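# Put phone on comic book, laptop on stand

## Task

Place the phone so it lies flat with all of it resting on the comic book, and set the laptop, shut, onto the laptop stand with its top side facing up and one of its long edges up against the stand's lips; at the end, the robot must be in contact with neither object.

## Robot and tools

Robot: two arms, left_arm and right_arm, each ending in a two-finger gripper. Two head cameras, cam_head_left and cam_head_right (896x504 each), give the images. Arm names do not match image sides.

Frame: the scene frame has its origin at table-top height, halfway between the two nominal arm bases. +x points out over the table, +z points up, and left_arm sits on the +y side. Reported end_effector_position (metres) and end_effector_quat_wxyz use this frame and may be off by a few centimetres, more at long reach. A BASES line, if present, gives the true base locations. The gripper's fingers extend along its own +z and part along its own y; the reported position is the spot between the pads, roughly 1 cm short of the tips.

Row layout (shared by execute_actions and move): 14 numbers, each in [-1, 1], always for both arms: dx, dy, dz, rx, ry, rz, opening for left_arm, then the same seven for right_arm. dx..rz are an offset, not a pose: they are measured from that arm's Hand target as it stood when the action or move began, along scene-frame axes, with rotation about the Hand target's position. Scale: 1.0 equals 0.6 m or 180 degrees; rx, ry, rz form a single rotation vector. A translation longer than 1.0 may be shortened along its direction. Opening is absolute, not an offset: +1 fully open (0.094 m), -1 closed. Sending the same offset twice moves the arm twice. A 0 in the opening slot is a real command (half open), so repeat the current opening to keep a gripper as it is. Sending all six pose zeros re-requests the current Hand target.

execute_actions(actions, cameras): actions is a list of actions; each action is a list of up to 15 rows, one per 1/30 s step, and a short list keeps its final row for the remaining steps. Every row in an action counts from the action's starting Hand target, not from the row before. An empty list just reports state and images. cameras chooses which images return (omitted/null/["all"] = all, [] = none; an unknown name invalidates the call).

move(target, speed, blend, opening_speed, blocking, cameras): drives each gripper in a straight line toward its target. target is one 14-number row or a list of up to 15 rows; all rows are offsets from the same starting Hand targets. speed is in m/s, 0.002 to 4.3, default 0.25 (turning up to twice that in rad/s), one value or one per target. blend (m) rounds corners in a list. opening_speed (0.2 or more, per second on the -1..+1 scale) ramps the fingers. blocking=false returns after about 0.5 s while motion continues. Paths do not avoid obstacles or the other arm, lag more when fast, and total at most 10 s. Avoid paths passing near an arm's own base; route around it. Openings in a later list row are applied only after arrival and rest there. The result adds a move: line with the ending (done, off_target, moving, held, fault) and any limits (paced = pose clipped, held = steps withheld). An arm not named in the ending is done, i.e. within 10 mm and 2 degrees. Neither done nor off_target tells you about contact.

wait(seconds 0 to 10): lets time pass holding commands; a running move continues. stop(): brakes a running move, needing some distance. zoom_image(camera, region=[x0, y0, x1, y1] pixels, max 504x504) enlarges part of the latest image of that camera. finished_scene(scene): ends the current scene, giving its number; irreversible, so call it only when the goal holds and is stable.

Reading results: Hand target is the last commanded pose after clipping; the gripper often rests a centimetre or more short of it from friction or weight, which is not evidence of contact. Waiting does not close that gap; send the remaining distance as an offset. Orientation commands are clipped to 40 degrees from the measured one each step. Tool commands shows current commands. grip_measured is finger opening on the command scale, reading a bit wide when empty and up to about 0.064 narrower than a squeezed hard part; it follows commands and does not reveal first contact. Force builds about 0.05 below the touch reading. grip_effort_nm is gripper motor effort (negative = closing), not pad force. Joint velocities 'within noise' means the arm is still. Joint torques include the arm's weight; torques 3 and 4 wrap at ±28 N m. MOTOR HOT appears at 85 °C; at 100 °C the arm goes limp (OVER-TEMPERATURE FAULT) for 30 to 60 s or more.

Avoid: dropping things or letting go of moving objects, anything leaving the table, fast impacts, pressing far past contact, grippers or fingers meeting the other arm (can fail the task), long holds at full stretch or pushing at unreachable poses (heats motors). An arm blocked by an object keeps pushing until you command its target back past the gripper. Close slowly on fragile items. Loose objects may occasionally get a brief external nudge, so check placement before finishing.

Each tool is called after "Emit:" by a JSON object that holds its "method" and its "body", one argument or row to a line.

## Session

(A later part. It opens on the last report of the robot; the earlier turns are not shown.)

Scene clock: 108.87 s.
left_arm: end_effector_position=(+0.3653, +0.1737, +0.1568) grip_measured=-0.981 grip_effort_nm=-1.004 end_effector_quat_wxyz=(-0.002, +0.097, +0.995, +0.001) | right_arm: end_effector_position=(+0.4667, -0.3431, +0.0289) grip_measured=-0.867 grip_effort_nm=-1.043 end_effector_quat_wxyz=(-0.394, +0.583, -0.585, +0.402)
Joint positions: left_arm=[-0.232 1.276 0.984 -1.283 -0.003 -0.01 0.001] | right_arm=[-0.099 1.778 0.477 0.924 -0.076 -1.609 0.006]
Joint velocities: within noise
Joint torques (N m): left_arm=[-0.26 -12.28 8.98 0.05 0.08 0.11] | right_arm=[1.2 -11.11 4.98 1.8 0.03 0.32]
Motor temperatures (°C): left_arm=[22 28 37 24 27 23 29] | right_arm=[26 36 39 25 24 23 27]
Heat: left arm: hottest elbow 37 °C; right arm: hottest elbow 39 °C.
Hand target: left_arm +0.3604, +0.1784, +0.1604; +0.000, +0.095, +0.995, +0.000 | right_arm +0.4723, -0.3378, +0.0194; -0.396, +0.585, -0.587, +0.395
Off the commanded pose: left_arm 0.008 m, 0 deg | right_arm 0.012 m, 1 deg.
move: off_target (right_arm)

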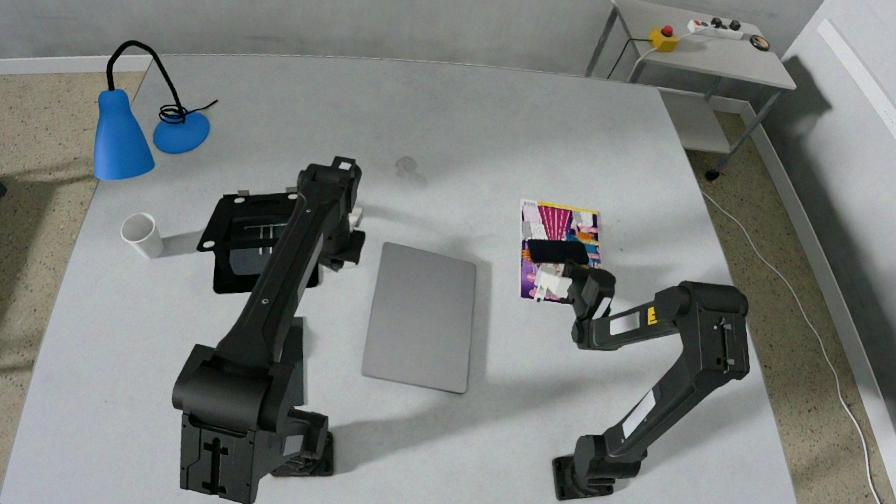

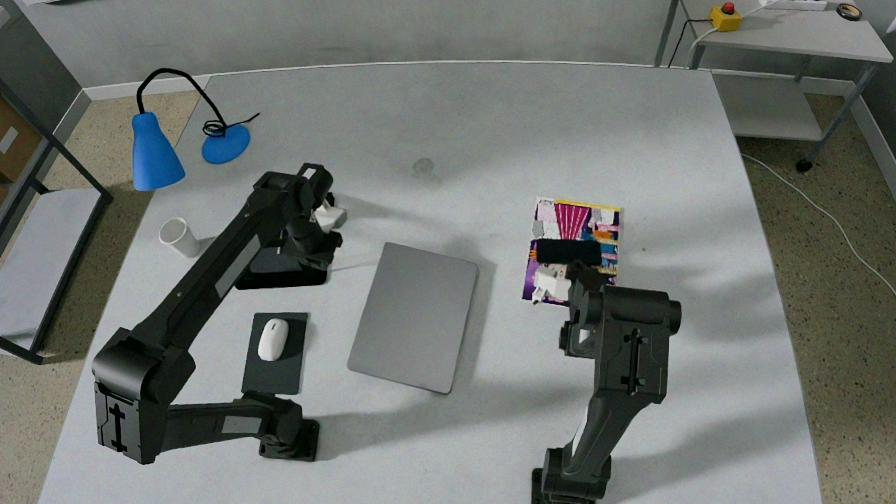

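Emit:
{"method": "move", "body": {
  "target": [
    [0,0,0,0,0,0,-1,-0.002,0.0,-0.003,0,-0.05,0,-1]
  ],
  "speed": 0.04
}}

Emit:
{"method": "zoom_image", "body": {
  "camera": "cam_head_left",
  "region": [500, 190, 650, 320]
}}

Scene clock: 114.93 s.
left_arm: end_effector_position=(+0.3653, +0.1737, +0.1568) grip_measured=-0.981 grip_effort_nm=-1.004 end_effector_quat_wxyz=(-0.002, +0.097, +0.995, +0.001) | right_arm: end_effector_position=(+0.4763, -0.3434, +0.0434) grip_measured=-0.867 grip_effort_nm=-1.033 end_effector_quat_wxyz=(-0.449, +0.541, -0.543, +0.459)
Joint positions: left_arm=[-0.232 1.276 0.984 -1.283 -0.003 -0.01 0.001] | right_arm=[-0.099 1.91 0.477 1.256 -0.08 -1.595 0.006]
Joint velocities: within noise
Joint torques (N m): left_arm=[-0.67 -11.52 9.07 0.03 0.11 0.1] | right_arm=[1.14 -10.46 2.39 1.68 -0.06 0.31]
Motor temperatures (°C): left_arm=[22 28 37 24 27 23 29] | right_arm=[26 36 38 25 24 23 27]
Heat: left arm: hottest elbow 37 °C; right arm: hottest elbow 38 °C.
Hand target: left_arm +0.3604, +0.1784, +0.1604; +0.000, +0.095, +0.995, +0.000 | right_arm +0.4711, -0.3377, +0.0175; -0.441, +0.552, -0.555, +0.439
Off the commanded pose: left_arm 0.008 m, 0 deg | right_arm 0.027 m, 3 deg.
move: off_target (right_arm)

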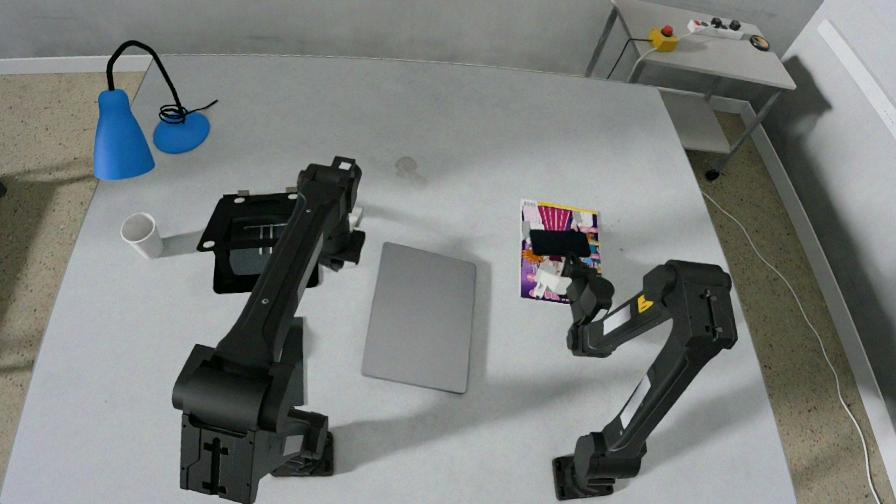

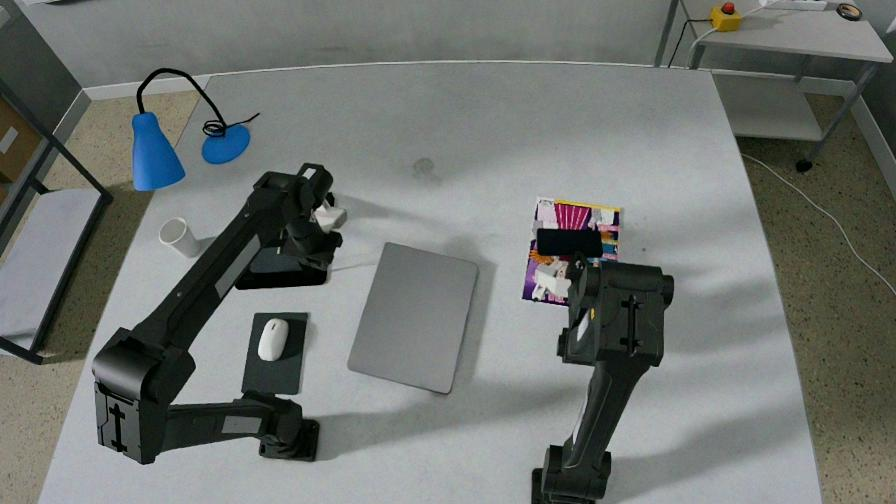

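Scaled by 3.360.

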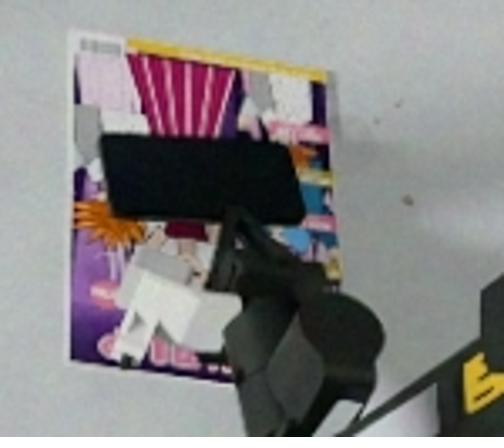

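Emit:
{"method": "move", "body": {
  "target": [
    [0,0,0,0,0,0,-1,0.005,0.0,0.02,0,0.05,0,-1],
    [0,0,0,0,0,0,-1,0.005,0.0,0.003,0,0.05,0,-1]
  ],
  "speed": 0.05
}}

Emit:
{"method": "zoom_image", "body": {
  "camera": "cam_head_left",
  "region": [500, 190, 650, 320]
}}

Scene clock: 120.60 s.
left_arm: end_effector_position=(+0.3653, +0.1737, +0.1568) grip_measured=-0.981 grip_effort_nm=-1.009 end_effector_quat_wxyz=(-0.002, +0.097, +0.995, +0.001) | right_arm: end_effector_position=(+0.4675, -0.3428, +0.0280) grip_measured=-0.867 grip_effort_nm=-1.038 end_effector_quat_wxyz=(-0.396, +0.582, -0.586, +0.402)
Joint positions: left_arm=[-0.232 1.276 0.984 -1.283 -0.003 -0.01 0.001] | right_arm=[-0.098 1.784 0.479 0.931 -0.076 -1.604 0.006]
Joint velocities: within noise
Joint torques (N m): left_arm=[-0.09 -11.58 9.05 -0.24 0.04 0.09] | right_arm=[1.26 -11.4 5.16 1.54 0.04 0.28]
Motor temperatures (°C): left_arm=[22 28 37 24 27 23 29] | right_arm=[26 36 38 25 24 23 27]
Heat: left arm: hottest elbow 37 °C; right arm: hottest elbow 38 °C.
Hand target: left_arm +0.3604, +0.1784, +0.1604; +0.000, +0.095, +0.995, +0.000 | right_arm +0.4741, -0.3378, +0.0193; -0.396, +0.585, -0.587, +0.395
Off the commanded pose: left_arm 0.008 m, 0 deg | right_arm 0.012 m, 1 deg.
move: off_target (right_arm)

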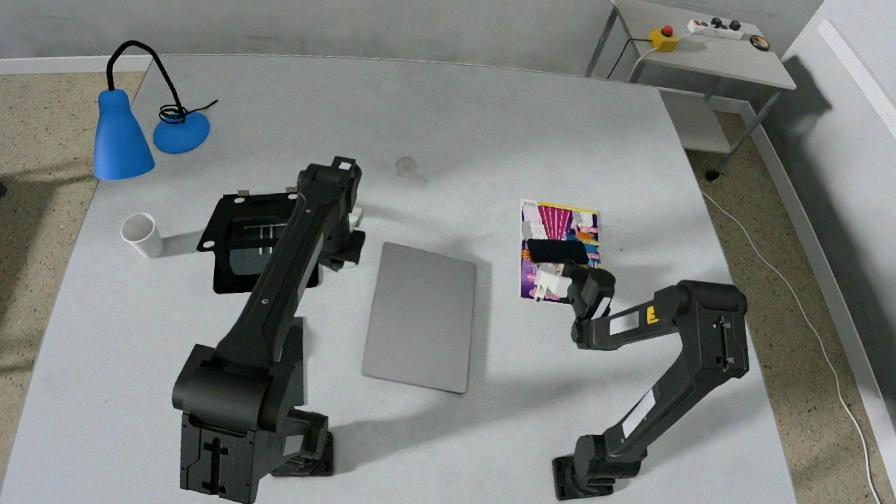

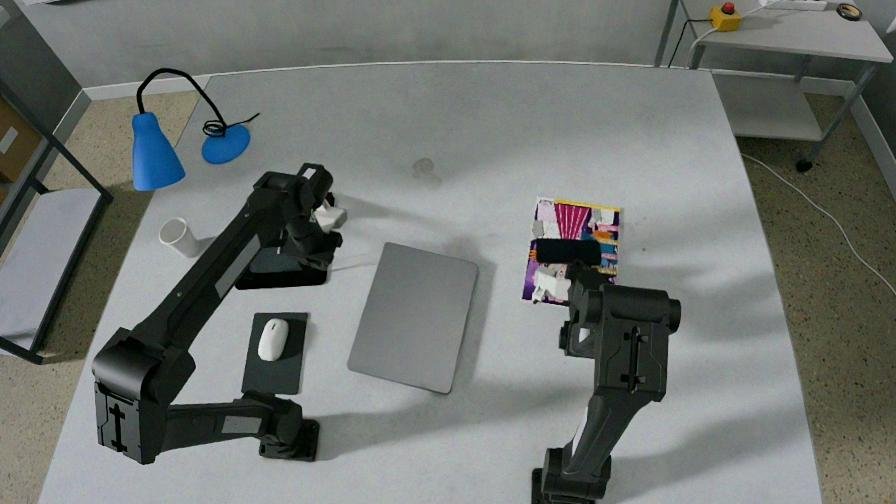

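Scaled by 3.360.

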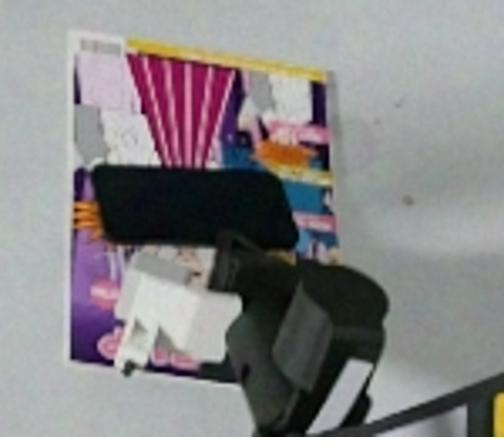

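Emit:
{"method": "move", "body": {
  "target": [0,0,0,0,0,0,-1,0.0,0.0,0.003,0,0.0,0,-0.35],
  "speed": 0.05,
  "opening_speed": 0.25
}}

Emit:
{"method": "zoom_image", "body": {
  "camera": "cam_head_left",
  "region": [500, 190, 650, 320]
}}

Scene clock: 126.20 s.
left_arm: end_effector_position=(+0.3653, +0.1737, +0.1568) grip_measured=-0.981 grip_effort_nm=-1.004 end_effector_quat_wxyz=(-0.002, +0.097, +0.995, +0.001) | right_arm: end_effector_position=(+0.4677, -0.3424, +0.0280) grip_measured=-0.353 grip_effort_nm=0.105 end_effector_quat_wxyz=(-0.396, +0.582, -0.585, +0.402)
Joint positions: left_arm=[-0.232 1.276 0.984 -1.283 -0.003 -0.01 0.001] | right_arm=[-0.097 1.786 0.479 0.935 -0.076 -1.605 0.03]
Joint velocities: within noise
Joint torques (N m): left_arm=[-0.73 -11.46 8.91 -0.14 0.14 0.13] | right_arm=[1.26 -12.1 5.15 1.22 0.04 0.28]
Motor temperatures (°C): left_arm=[22 28 37 24 27 23 29] | right_arm=[26 36 37 25 24 23 27]
Heat: left arm: hottest elbow 37 °C; right arm: hottest elbow 37 °C.
Hand target: left_arm +0.3604, +0.1784, +0.1604; +0.000, +0.095, +0.995, +0.000 | right_arm +0.4741, -0.3378, +0.0212; -0.396, +0.585, -0.587, +0.395
Off the commanded pose: left_arm 0.008 m, 0 deg | right_arm 0.010 m, 1 deg.
move: done

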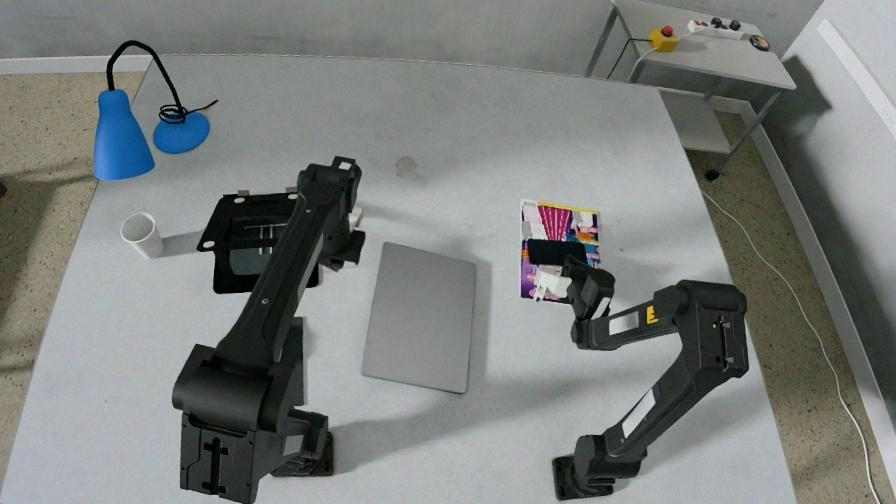

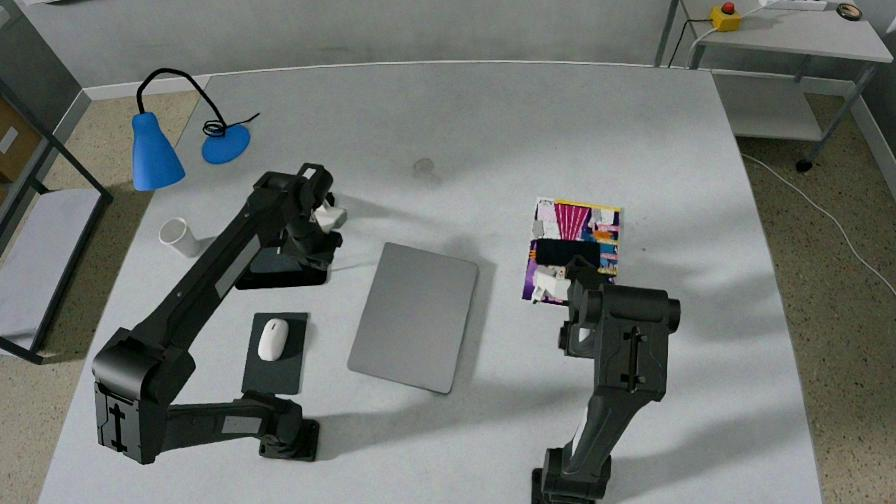

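Scaled by 3.360.

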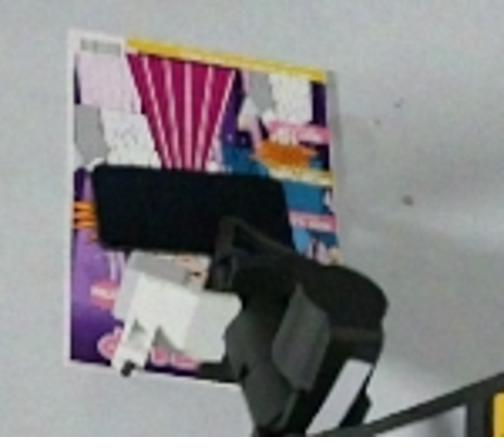

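Emit:
{"method": "move", "body": {
  "target": [
    [0,0,0,0,0,0,-1,-0.15,0.0,0.01,0,0.0,0,-0.35],
    [0,0,0,0,0,0,-1,-0.25,0.0,0.25,0,0.0,0,-0.35]
  ],
  "speed": 0.25
}}

Emit:
{"method": "zoom_image", "body": {
  "camera": "cam_head_left",
  "region": [500, 190, 650, 320]
}}

Emit:
{"method": "zoom_image", "body": {
  "camera": "cam_head_right",
  "region": [510, 190, 660, 320]
}}

Scene clock: 131.93 s.
left_arm: end_effector_position=(+0.3653, +0.1737, +0.1568) grip_measured=-0.981 grip_effort_nm=-1.004 end_effector_quat_wxyz=(-0.002, +0.097, +0.995, +0.001) | right_arm: end_effector_position=(+0.3069, -0.3313, +0.1377) grip_measured=-0.351 grip_effort_nm=0.066 end_effector_quat_wxyz=(-0.385, +0.595, -0.599, +0.372)
Joint positions: left_arm=[-0.232 1.276 0.984 -1.283 -0.003 -0.01 0.001] | right_arm=[-0.136 0.725 0.205 0.075 -0.131 -1.613 0.03]
Joint velocities: within noise
Joint torques (N m): left_arm=[-0.03 -11.46 8.94 -0.17 0.14 0.13] | right_arm=[-0.38 -3.08 13.42 1.16 -0.05 0.13]
Motor temperatures (°C): left_arm=[22 28 37 24 27 23 29] | right_arm=[26 36 37 25 24 23 27]
Heat: left arm: hottest elbow 37 °C; right arm: hottest elbow 37 °C.
Hand target: left_arm +0.3604, +0.1784, +0.1604; +0.000, +0.095, +0.995, +0.000 | right_arm +0.3241, -0.3379, +0.1713; -0.396, +0.585, -0.587, +0.395
Off the commanded pose: left_arm 0.008 m, 0 deg | right_arm 0.038 m, 3 deg.
move: off_target (right_arm)

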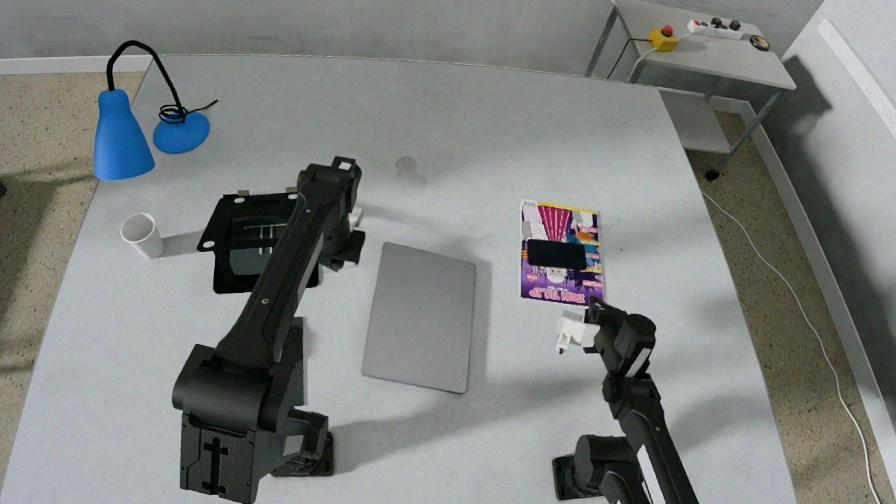

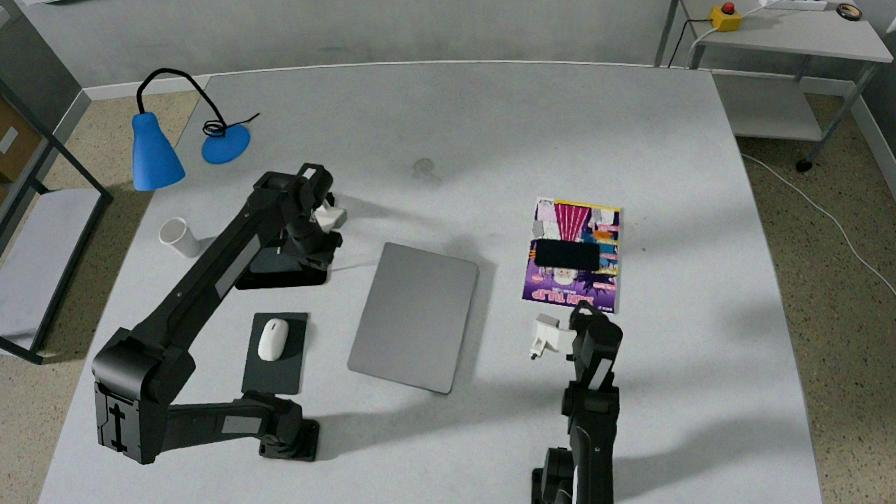

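Scaled by 3.360.

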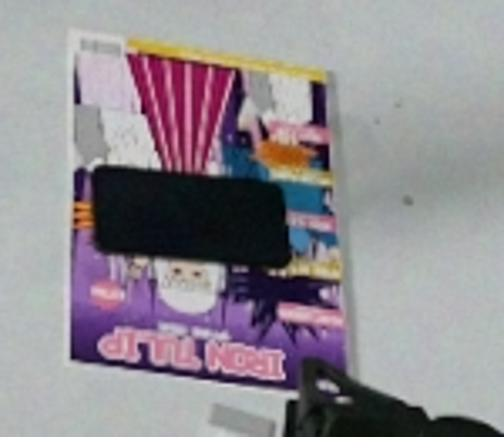

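Scaled by 3.360.

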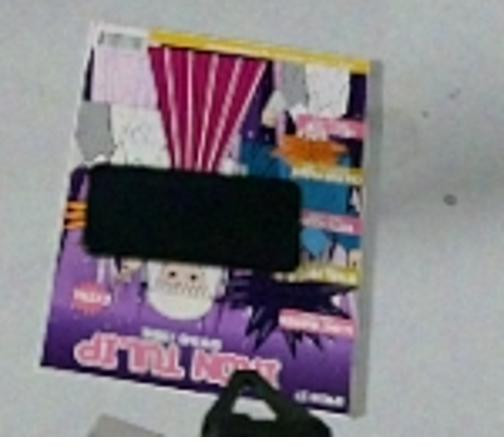

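Emit:
{"method": "move", "body": {
  "target": [
    [-0.005,-0.01,-0.15,0,0,0,-1,-0.1,-0.1,0.1,0,0,0,-1],
    [-0.008,-0.02,-0.235,0,0,0,-1,-0.1,-0.1,0.1,0,0,0,-1]
  ],
  "speed": 0.15
}}

Emit:
{"method": "zoom_image", "body": {
  "camera": "cam_head_left",
  "region": [300, 170, 500, 400]
}}

Scene clock: 141.40 s.
left_arm: end_effector_position=(+0.3571, +0.1715, +0.0233) grip_measured=-0.981 grip_effort_nm=-1.004 end_effector_quat_wxyz=(+0.000, +0.093, +0.996, +0.001) | right_arm: end_effector_position=(+0.2577, -0.3891, +0.1907) grip_measured=-0.991 grip_effort_nm=-0.496 end_effector_quat_wxyz=(-0.393, +0.590, -0.605, +0.363)
Joint positions: left_arm=[-0.243 1.445 0.746 -0.873 -0.002 -0.028 0.001] | right_arm=[-0.571 0.466 0.307 -0.358 -0.528 -1.799 0]
Joint velocities: within noise
Joint torques (N m): left_arm=[-2.55 -9.99 7.32 0.8 0.06 -0.07] | right_arm=[-0.67 -1.61 14.8 0.87 -0.22 0.18]
Motor temperatures (°C): left_arm=[22 28 37 24 27 23 29] | right_arm=[26 35 41 25 24 23 26]
Heat: left arm: hottest elbow 37 °C; right arm: hottest elbow 41 °C.
Hand target: left_arm +0.3556, +0.1664, +0.0195; +0.000, +0.095, +0.995, +0.000 | right_arm +0.2641, -0.3978, +0.2311; -0.396, +0.585, -0.588, +0.395
Off the commanded pose: left_arm 0.007 m, 0 deg | right_arm 0.042 m, 4 deg.
move: off_target (right_arm)

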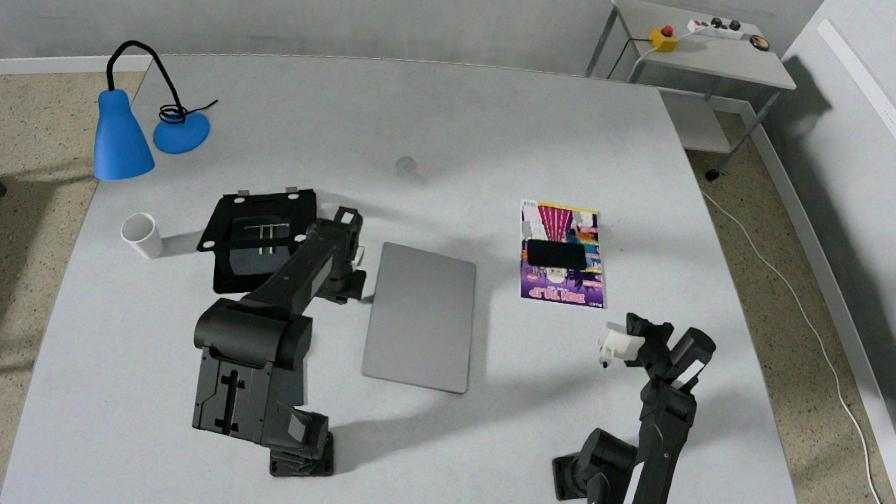

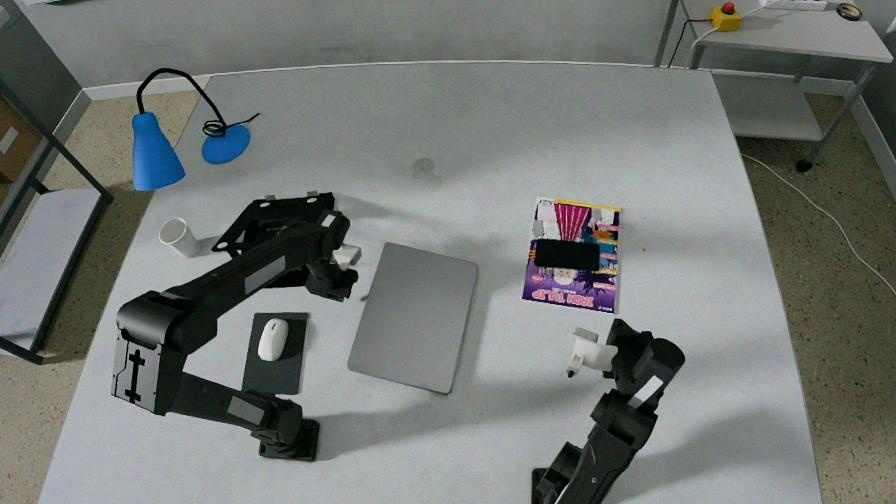

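Scaled by 2.191.

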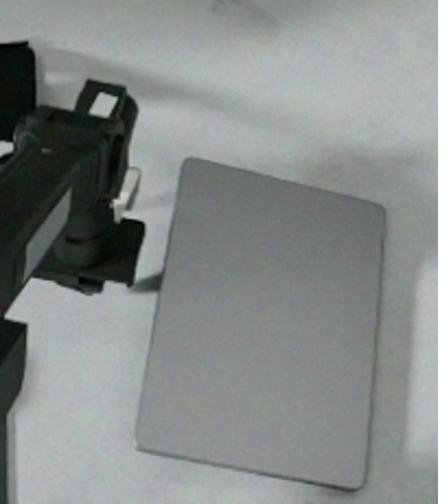

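Emit:
{"method": "execute_actions", "body": {
  "actions": []
}}

Scene clock: 153.53 s.
left_arm: end_effector_position=(+0.3572, +0.1714, +0.0233) grip_measured=-0.981 grip_effort_nm=-1.004 end_effector_quat_wxyz=(+0.000, +0.093, +0.996, +0.001) | right_arm: end_effector_position=(+0.2576, -0.3891, +0.1907) grip_measured=-0.991 grip_effort_nm=-0.486 end_effector_quat_wxyz=(-0.393, +0.590, -0.605, +0.363)
Joint positions: left_arm=[-0.243 1.445 0.746 -0.872 -0.002 -0.028 0.001] | right_arm=[-0.571 0.466 0.307 -0.359 -0.529 -1.8 0]
Joint velocities: within noise
Joint torques (N m): left_arm=[-2.43 -10.52 7.39 0.9 0.09 -0.06] | right_arm=[-0.32 -1.44 14.79 1.03 -0.23 0.14]
Motor temperatures (°C): left_arm=[22 27 37 24 27 23 30] | right_arm=[26 35 47 25 24 23 26]
Heat: left arm: hottest elbow 37 °C; right arm: hottest elbow 47 °C.
Hand target: left_arm +0.3556, +0.1664, +0.0195; +0.000, +0.095, +0.995, +0.000 | right_arm +0.2641, -0.3978, +0.2311; -0.396, +0.585, -0.587, +0.395
Tool commands: left_gripper/opening=-1.0 right_gripper/opening=-1.0
Off the commanded pose: left_arm 0.007 m, 0 deg | right_arm 0.042 m, 4 deg.

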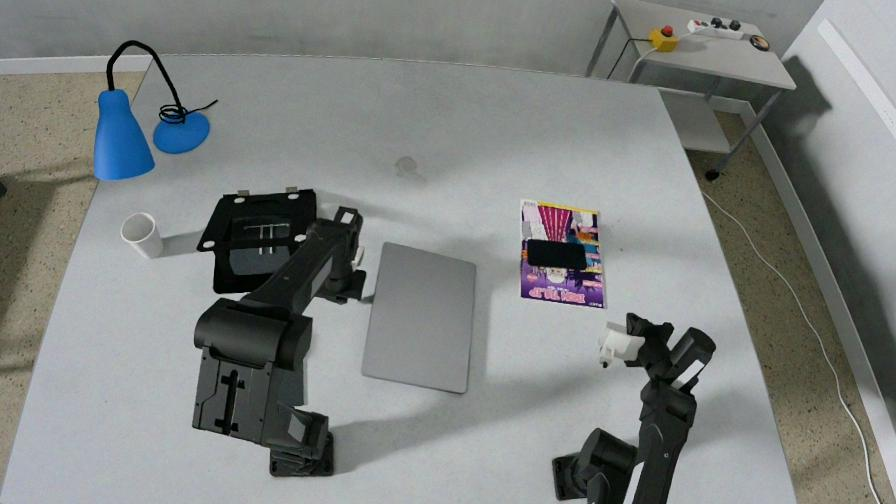

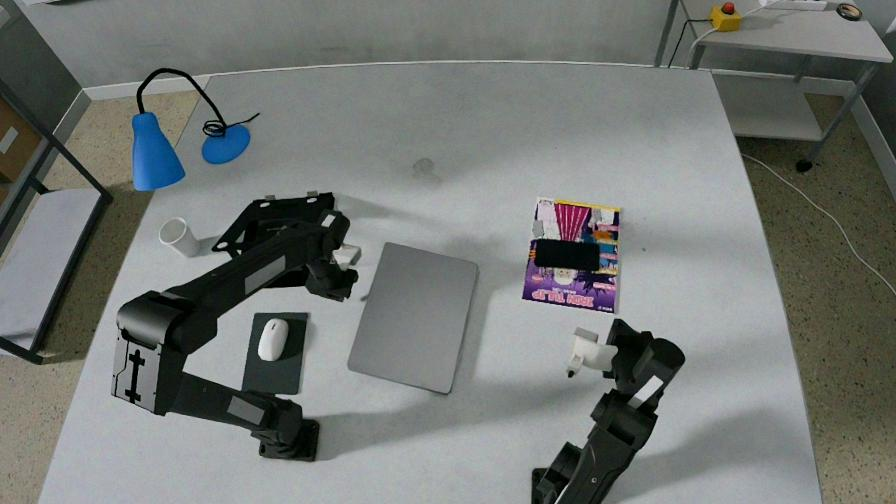

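Emit:
{"method": "move", "body": {
  "target": [-0.039,-0.22,-0.009,0,0,0,-1,0,0,0,0,0,0,-1],
  "speed": 0.08
}}

Scene clock: 158.83 s.
left_arm: end_effector_position=(+0.3189, +0.0601, +0.0102) grip_measured=-0.981 grip_effort_nm=-0.989 end_effector_quat_wxyz=(-0.010, +0.082, +0.997, +0.013) | right_arm: end_effector_position=(+0.2570, -0.3888, +0.1920) grip_measured=-0.991 grip_effort_nm=-0.491 end_effector_quat_wxyz=(-0.393, +0.590, -0.603, +0.365)
Joint positions: left_arm=[-0.599 1.508 0.771 -0.864 -0.014 -0.407 0.001] | right_arm=[-0.572 0.46 0.307 -0.361 -0.529 -1.8 0]
Joint velocities: within noise
Joint torques (N m): left_arm=[-3.96 -8.94 12.36 0.66 0.52 -0.01] | right_arm=[-0.44 -0.85 14.8 1.06 -0.23 0.14]
Motor temperatures (°C): left_arm=[22 27 38 24 27 23 30] | right_arm=[26 35 48 25 24 23 26]
Heat: left arm: hottest elbow 38 °C; right arm: hottest elbow 48 °C.
Hand target: left_arm +0.3321, +0.0345, +0.0140; +0.000, +0.095, +0.995, +0.000 | right_arm +0.2641, -0.3978, +0.2312; -0.396, +0.585, -0.587, +0.395
Off the commanded pose: left_arm 0.029 m, 2 deg | right_arm 0.041 m, 4 deg.
move: off_target (left_arm, right_arm)

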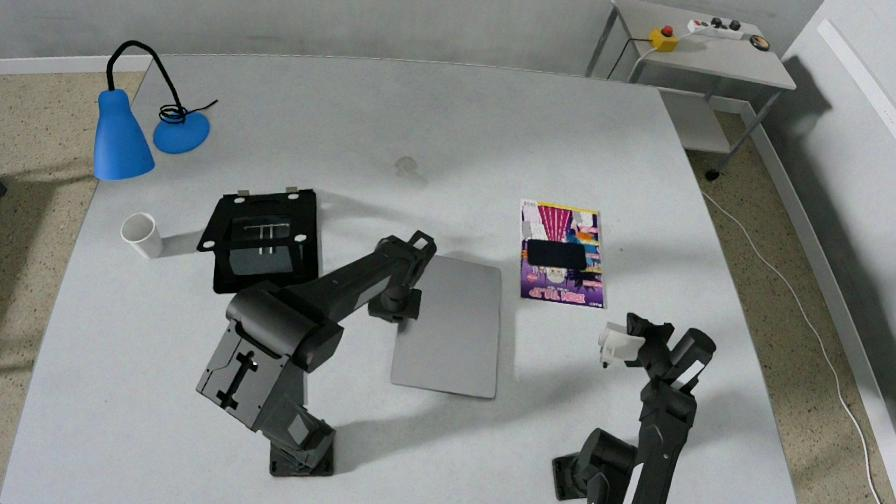

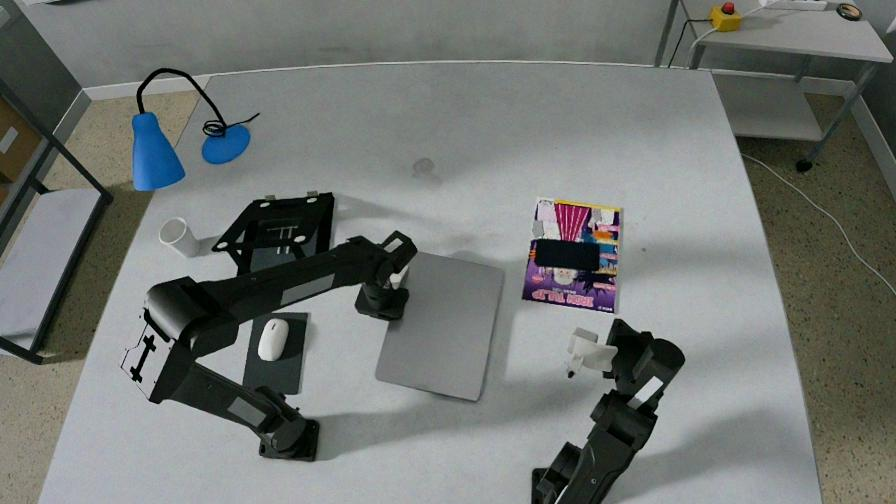

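Emit:
{"method": "move", "body": {
  "target": [
    [0.02,0.09,0.01,0,0,0,-1,0,0,0,0,0,0,-1],
    [0.02,0.16,0.3,0,0,0,-1,0,0,0,0,0,0,-1]
  ],
  "speed": 0.25
}}

Emit:
{"method": "zoom_image", "body": {
  "camera": "cam_head_left",
  "region": [320, 200, 560, 440]
}}

Scene clock: 166.03 s.
left_arm: end_effector_position=(+0.3237, +0.1334, +0.1689) grip_measured=-0.981 grip_effort_nm=-0.989 end_effector_quat_wxyz=(-0.028, +0.097, +0.995, +0.009) | right_arm: end_effector_position=(+0.2570, -0.3888, +0.1920) grip_measured=-0.991 grip_effort_nm=-0.491 end_effector_quat_wxyz=(-0.393, +0.590, -0.603, +0.365)
Joint positions: left_arm=[-0.386 1.226 0.973 -1.377 -0.003 -0.163 0.001] | right_arm=[-0.572 0.46 0.307 -0.361 -0.529 -1.8 0]
Joint velocities: within noise
Joint torques (N m): left_arm=[-0.97 -9.11 15.72 0.02 0.1 0.1] | right_arm=[-0.38 -0.91 14.83 1.06 -0.23 0.15]
Motor temperatures (°C): left_arm=[22 27 38 24 27 23 30] | right_arm=[26 34 50 25 24 23 26]
Heat: left arm: hottest elbow 38 °C; right arm: hottest elbow 50 °C.
Hand target: left_arm +0.3442, +0.1304, +0.1940; +0.000, +0.095, +0.995, +0.000 | right_arm +0.2641, -0.3978, +0.2312; -0.396, +0.585, -0.587, +0.395
Off the commanded pose: left_arm 0.032 m, 3 deg | right_arm 0.041 m, 4 deg.
move: off_target (left_arm, right_arm)

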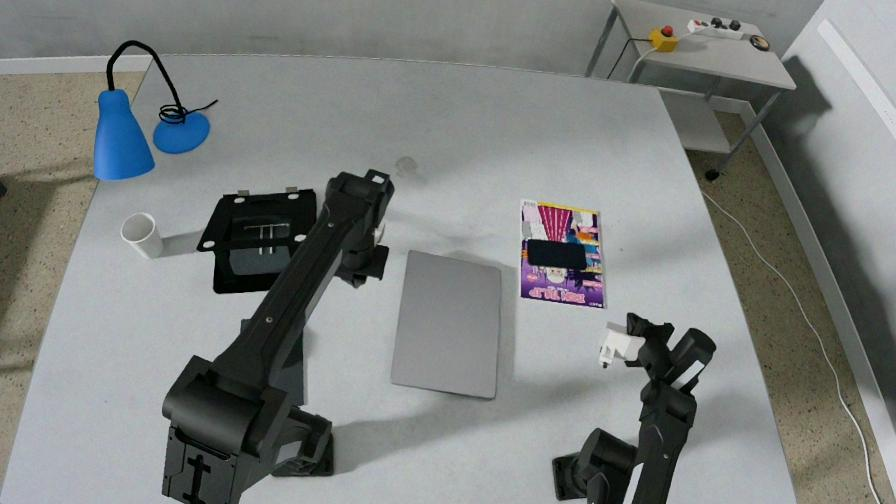

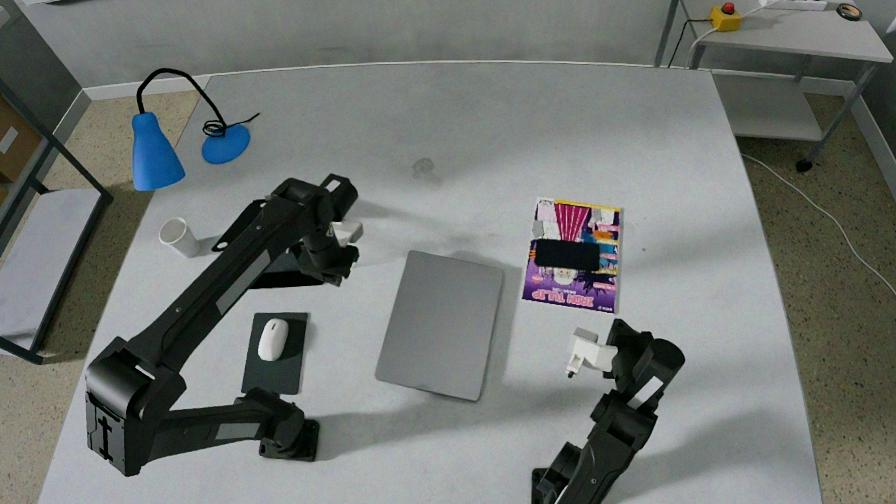

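Scaled by 2.100.

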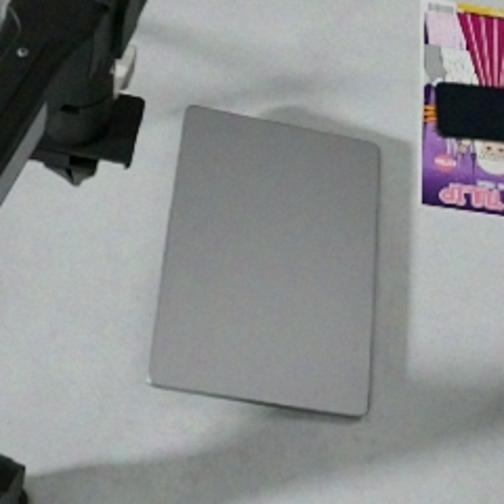

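Emit:
{"method": "move", "body": {
  "target": [-0.015,-0.009,-0.107,-0.2416,0.036,0.0258,0.06,0,0,0,0,0,0,-1],
  "speed": 0.25
}}

Scene clock: 178.23 s.
left_arm: end_effector_position=(+0.3338, +0.1213, +0.1342) grip_measured=+0.058 grip_effort_nm=0.125 end_effector_quat_wxyz=(-0.022, +0.051, +0.927, -0.372) | right_arm: end_effector_position=(+0.2570, -0.3889, +0.1921) grip_measured=-0.991 grip_effort_nm=-0.491 end_effector_quat_wxyz=(-0.393, +0.590, -0.603, +0.366)
Joint positions: left_arm=[-0.038 1.306 0.81 -1.176 0.758 0.142 0.05] | right_arm=[-0.572 0.46 0.307 -0.361 -0.529 -1.8 0]
Joint velocities: within noise
Joint torques (N m): left_arm=[-0.5 -9.11 8.12 0.75 0.53 0.17] | right_arm=[-0.32 -0.85 14.82 1.05 -0.23 0.15]
Motor temperatures (°C): left_arm=[22 27 39 24 27 23 29] | right_arm=[26 34 53 25 24 23 26]
Heat: left arm: hottest elbow 39 °C; right arm: hottest elbow 53 °C.
Hand target: left_arm +0.3351, +0.1250, +0.1298; -0.020, +0.049, +0.926, -0.374 | right_arm +0.2641, -0.3979, +0.2312; -0.396, +0.585, -0.587, +0.395
Off the commanded pose: left_arm 0.006 m, 0 deg | right_arm 0.041 m, 4 deg.
move: off_target (right_arm)

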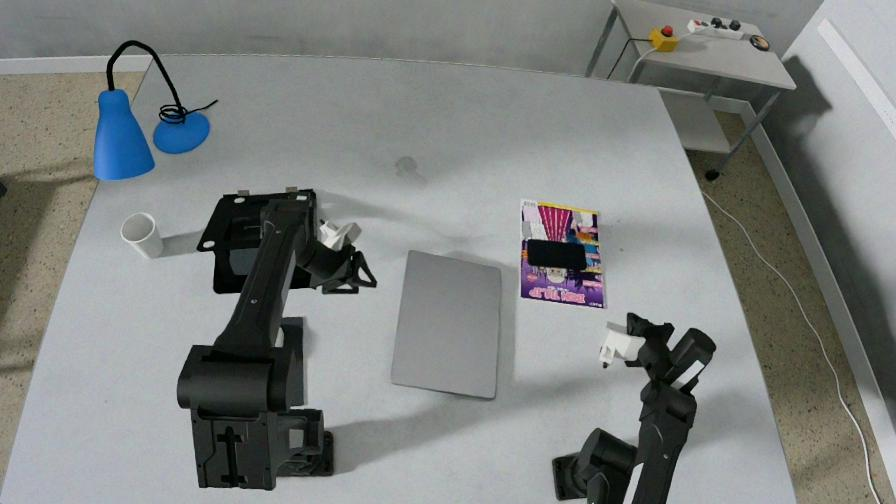

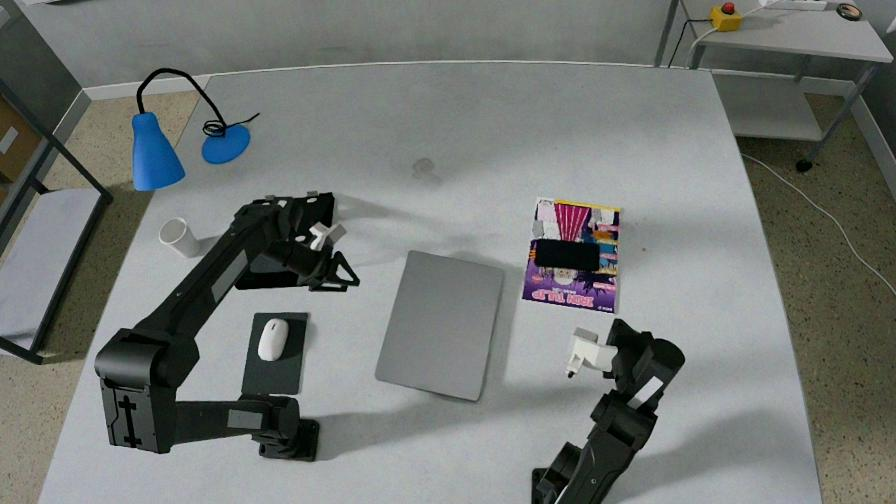

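Emit:
{"method": "move", "body": {
  "target": [
    [0,-0.033,-0.083,0,0,0,0.06,0,0,0,0,0,0,-1],
    [0,-0.067,-0.14,0,0,0,0.06,0,0,0,0,0,0,-1]
  ],
  "speed": 0.12
}}

Emit:
{"method": "zoom_image", "body": {
  "camera": "cam_head_left",
  "region": [220, 170, 520, 420]
}}

Emit:
{"method": "zoom_image", "body": {
  "camera": "cam_head_right",
  "region": [220, 170, 520, 420]
}}

Scene clock: 185.00 s.
left_arm: end_effector_position=(+0.3393, +0.0895, +0.0502) grip_measured=+0.058 grip_effort_nm=0.129 end_effector_quat_wxyz=(-0.014, +0.048, +0.926, -0.373) | right_arm: end_effector_position=(+0.2570, -0.3889, +0.1921) grip_measured=-0.991 grip_effort_nm=-0.496 end_effector_quat_wxyz=(-0.393, +0.590, -0.603, +0.366)
Joint positions: left_arm=[-0.135 1.456 0.684 -0.781 0.765 -0.01 0.05] | right_arm=[-0.572 0.46 0.307 -0.361 -0.53 -1.8 0]
Joint velocities: within noise
Joint torques (N m): left_arm=[-1.96 -9.7 6.65 0.57 0.5 -0.06] | right_arm=[-0.38 -0.85 14.82 1.07 -0.24 0.15]
Motor temperatures (°C): left_arm=[22 27 39 24 27 23 29] | right_arm=[26 34 55 25 24 23 26]
Heat: left arm: hottest elbow 39 °C; right arm: hottest elbow 55 °C.
Hand target: left_arm +0.3353, +0.0849, +0.0459; -0.020, +0.049, +0.926, -0.374 | right_arm +0.2641, -0.3978, +0.2312; -0.396, +0.585, -0.587, +0.395
Off the commanded pose: left_arm 0.008 m, 1 deg | right_arm 0.041 m, 4 deg.
move: off_target (right_arm)

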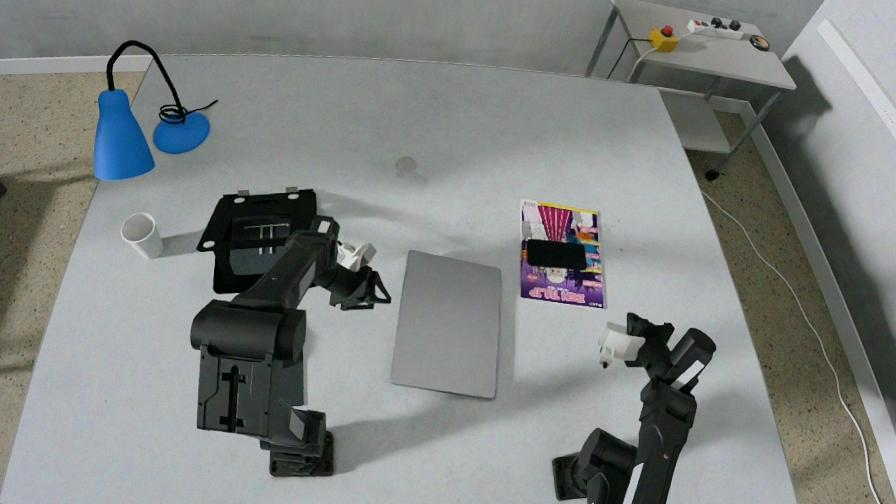

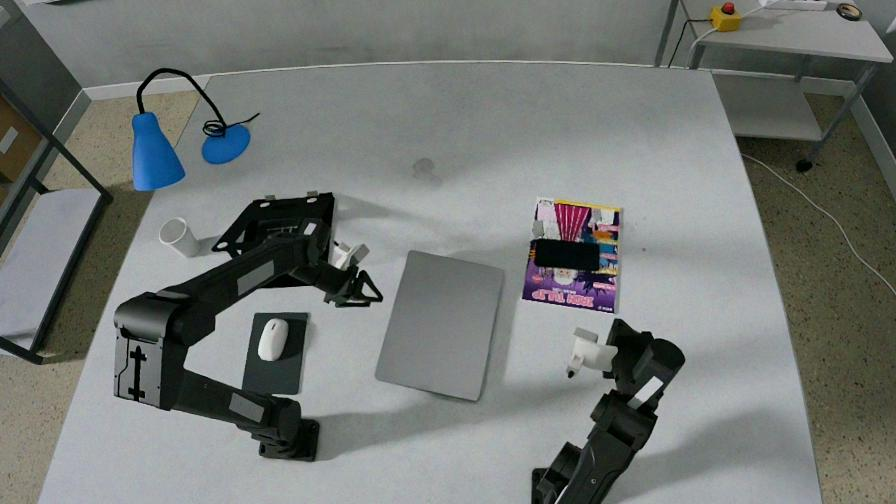

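Scaled by 1.680.

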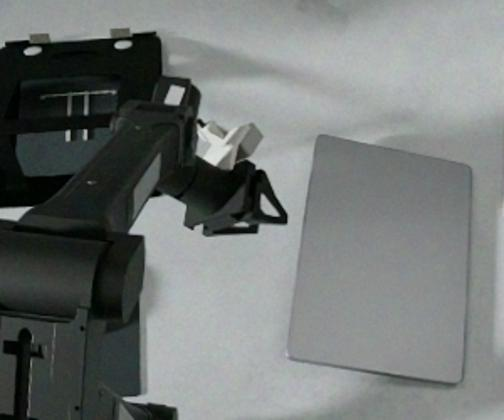

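Scaled by 1.680.

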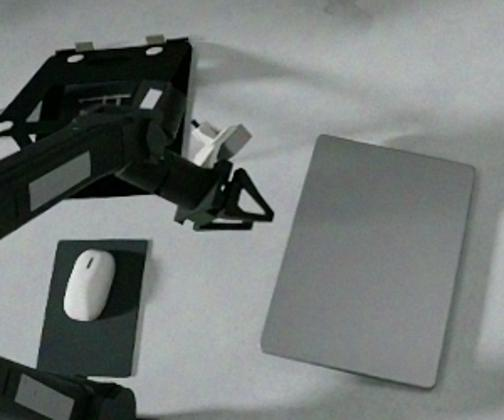

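Emit:
{"method": "move", "body": {
  "target": [
    [-0.017,0,-0.029,0,0,0,0.06,0,0,0,0,0,0,-1],
    [-0.02,-0.06,-0.029,0,0,0,0.06,0,0,0,0,0,0,-1]
  ],
  "speed": 0.06
}}

Emit:
{"method": "zoom_image", "body": {
  "camera": "cam_head_left",
  "region": [320, 230, 460, 370]
}}

Emit:
{"method": "zoom_image", "body": {
  "camera": "cam_head_right",
  "region": [320, 230, 460, 370]
}}

Scene clock: 191.63 s.
left_arm: end_effector_position=(+0.3277, +0.0523, +0.0325) grip_measured=+0.058 grip_effort_nm=0.129 end_effector_quat_wxyz=(-0.015, +0.048, +0.926, -0.375) | right_arm: end_effector_position=(+0.2570, -0.3889, +0.1921) grip_measured=-0.991 grip_effort_nm=-0.486 end_effector_quat_wxyz=(-0.393, +0.590, -0.603, +0.366)
Joint positions: left_arm=[-0.255 1.472 0.631 -0.601 0.761 -0.174 0.05] | right_arm=[-0.572 0.46 0.307 -0.361 -0.53 -1.8 0]
Joint velocities: within noise
Joint torques (N m): left_arm=[-2.67 -10.34 6.35 0.77 0.35 0.01] | right_arm=[-0.5 -0.85 14.82 1.05 -0.23 0.14]
Motor temperatures (°C): left_arm=[22 27 38 24 27 23 29] | right_arm=[26 34 56 25 24 23 26]
Heat: left arm: hottest elbow 38 °C; right arm: hottest elbow 56 °C.
Hand target: left_arm +0.3231, +0.0489, +0.0284; -0.020, +0.049, +0.926, -0.374 | right_arm +0.2641, -0.3978, +0.2312; -0.396, +0.585, -0.587, +0.395
Off the commanded pose: left_arm 0.007 m, 1 deg | right_arm 0.041 m, 4 deg.
move: off_target (right_arm)

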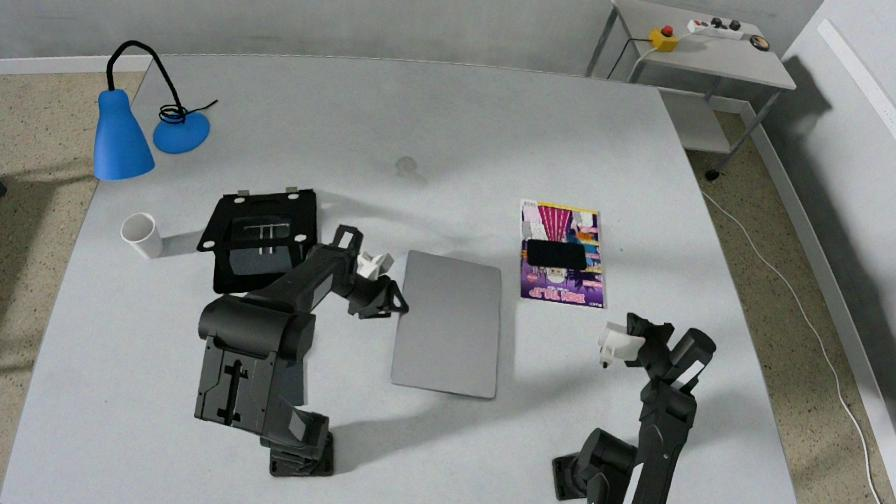

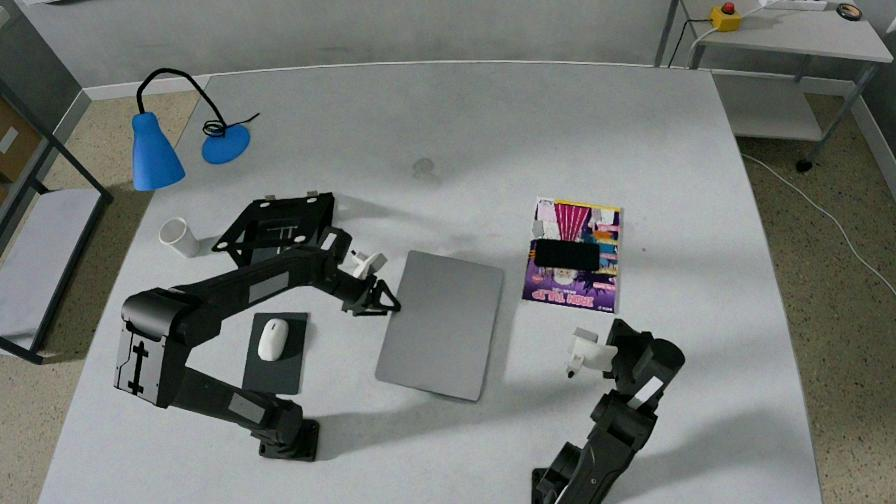

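Scaled by 3.600.

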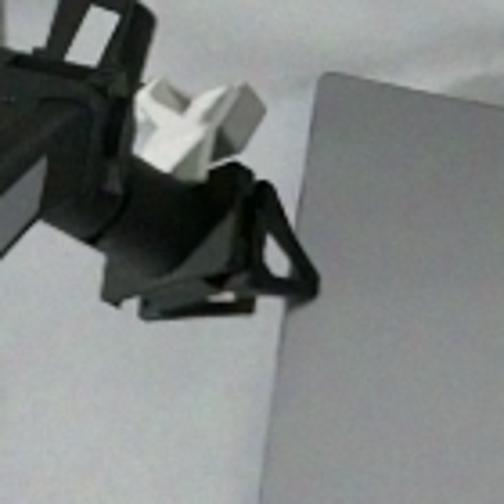

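Scaled by 3.600.

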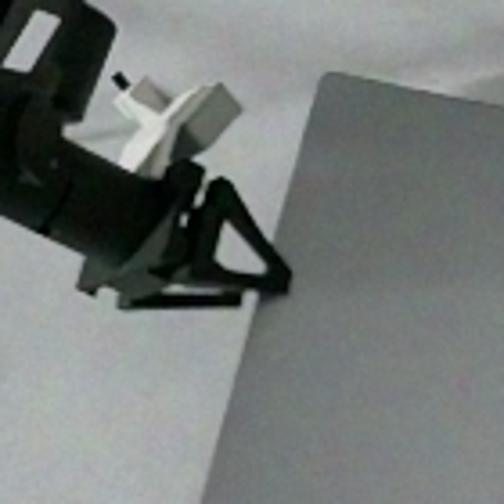

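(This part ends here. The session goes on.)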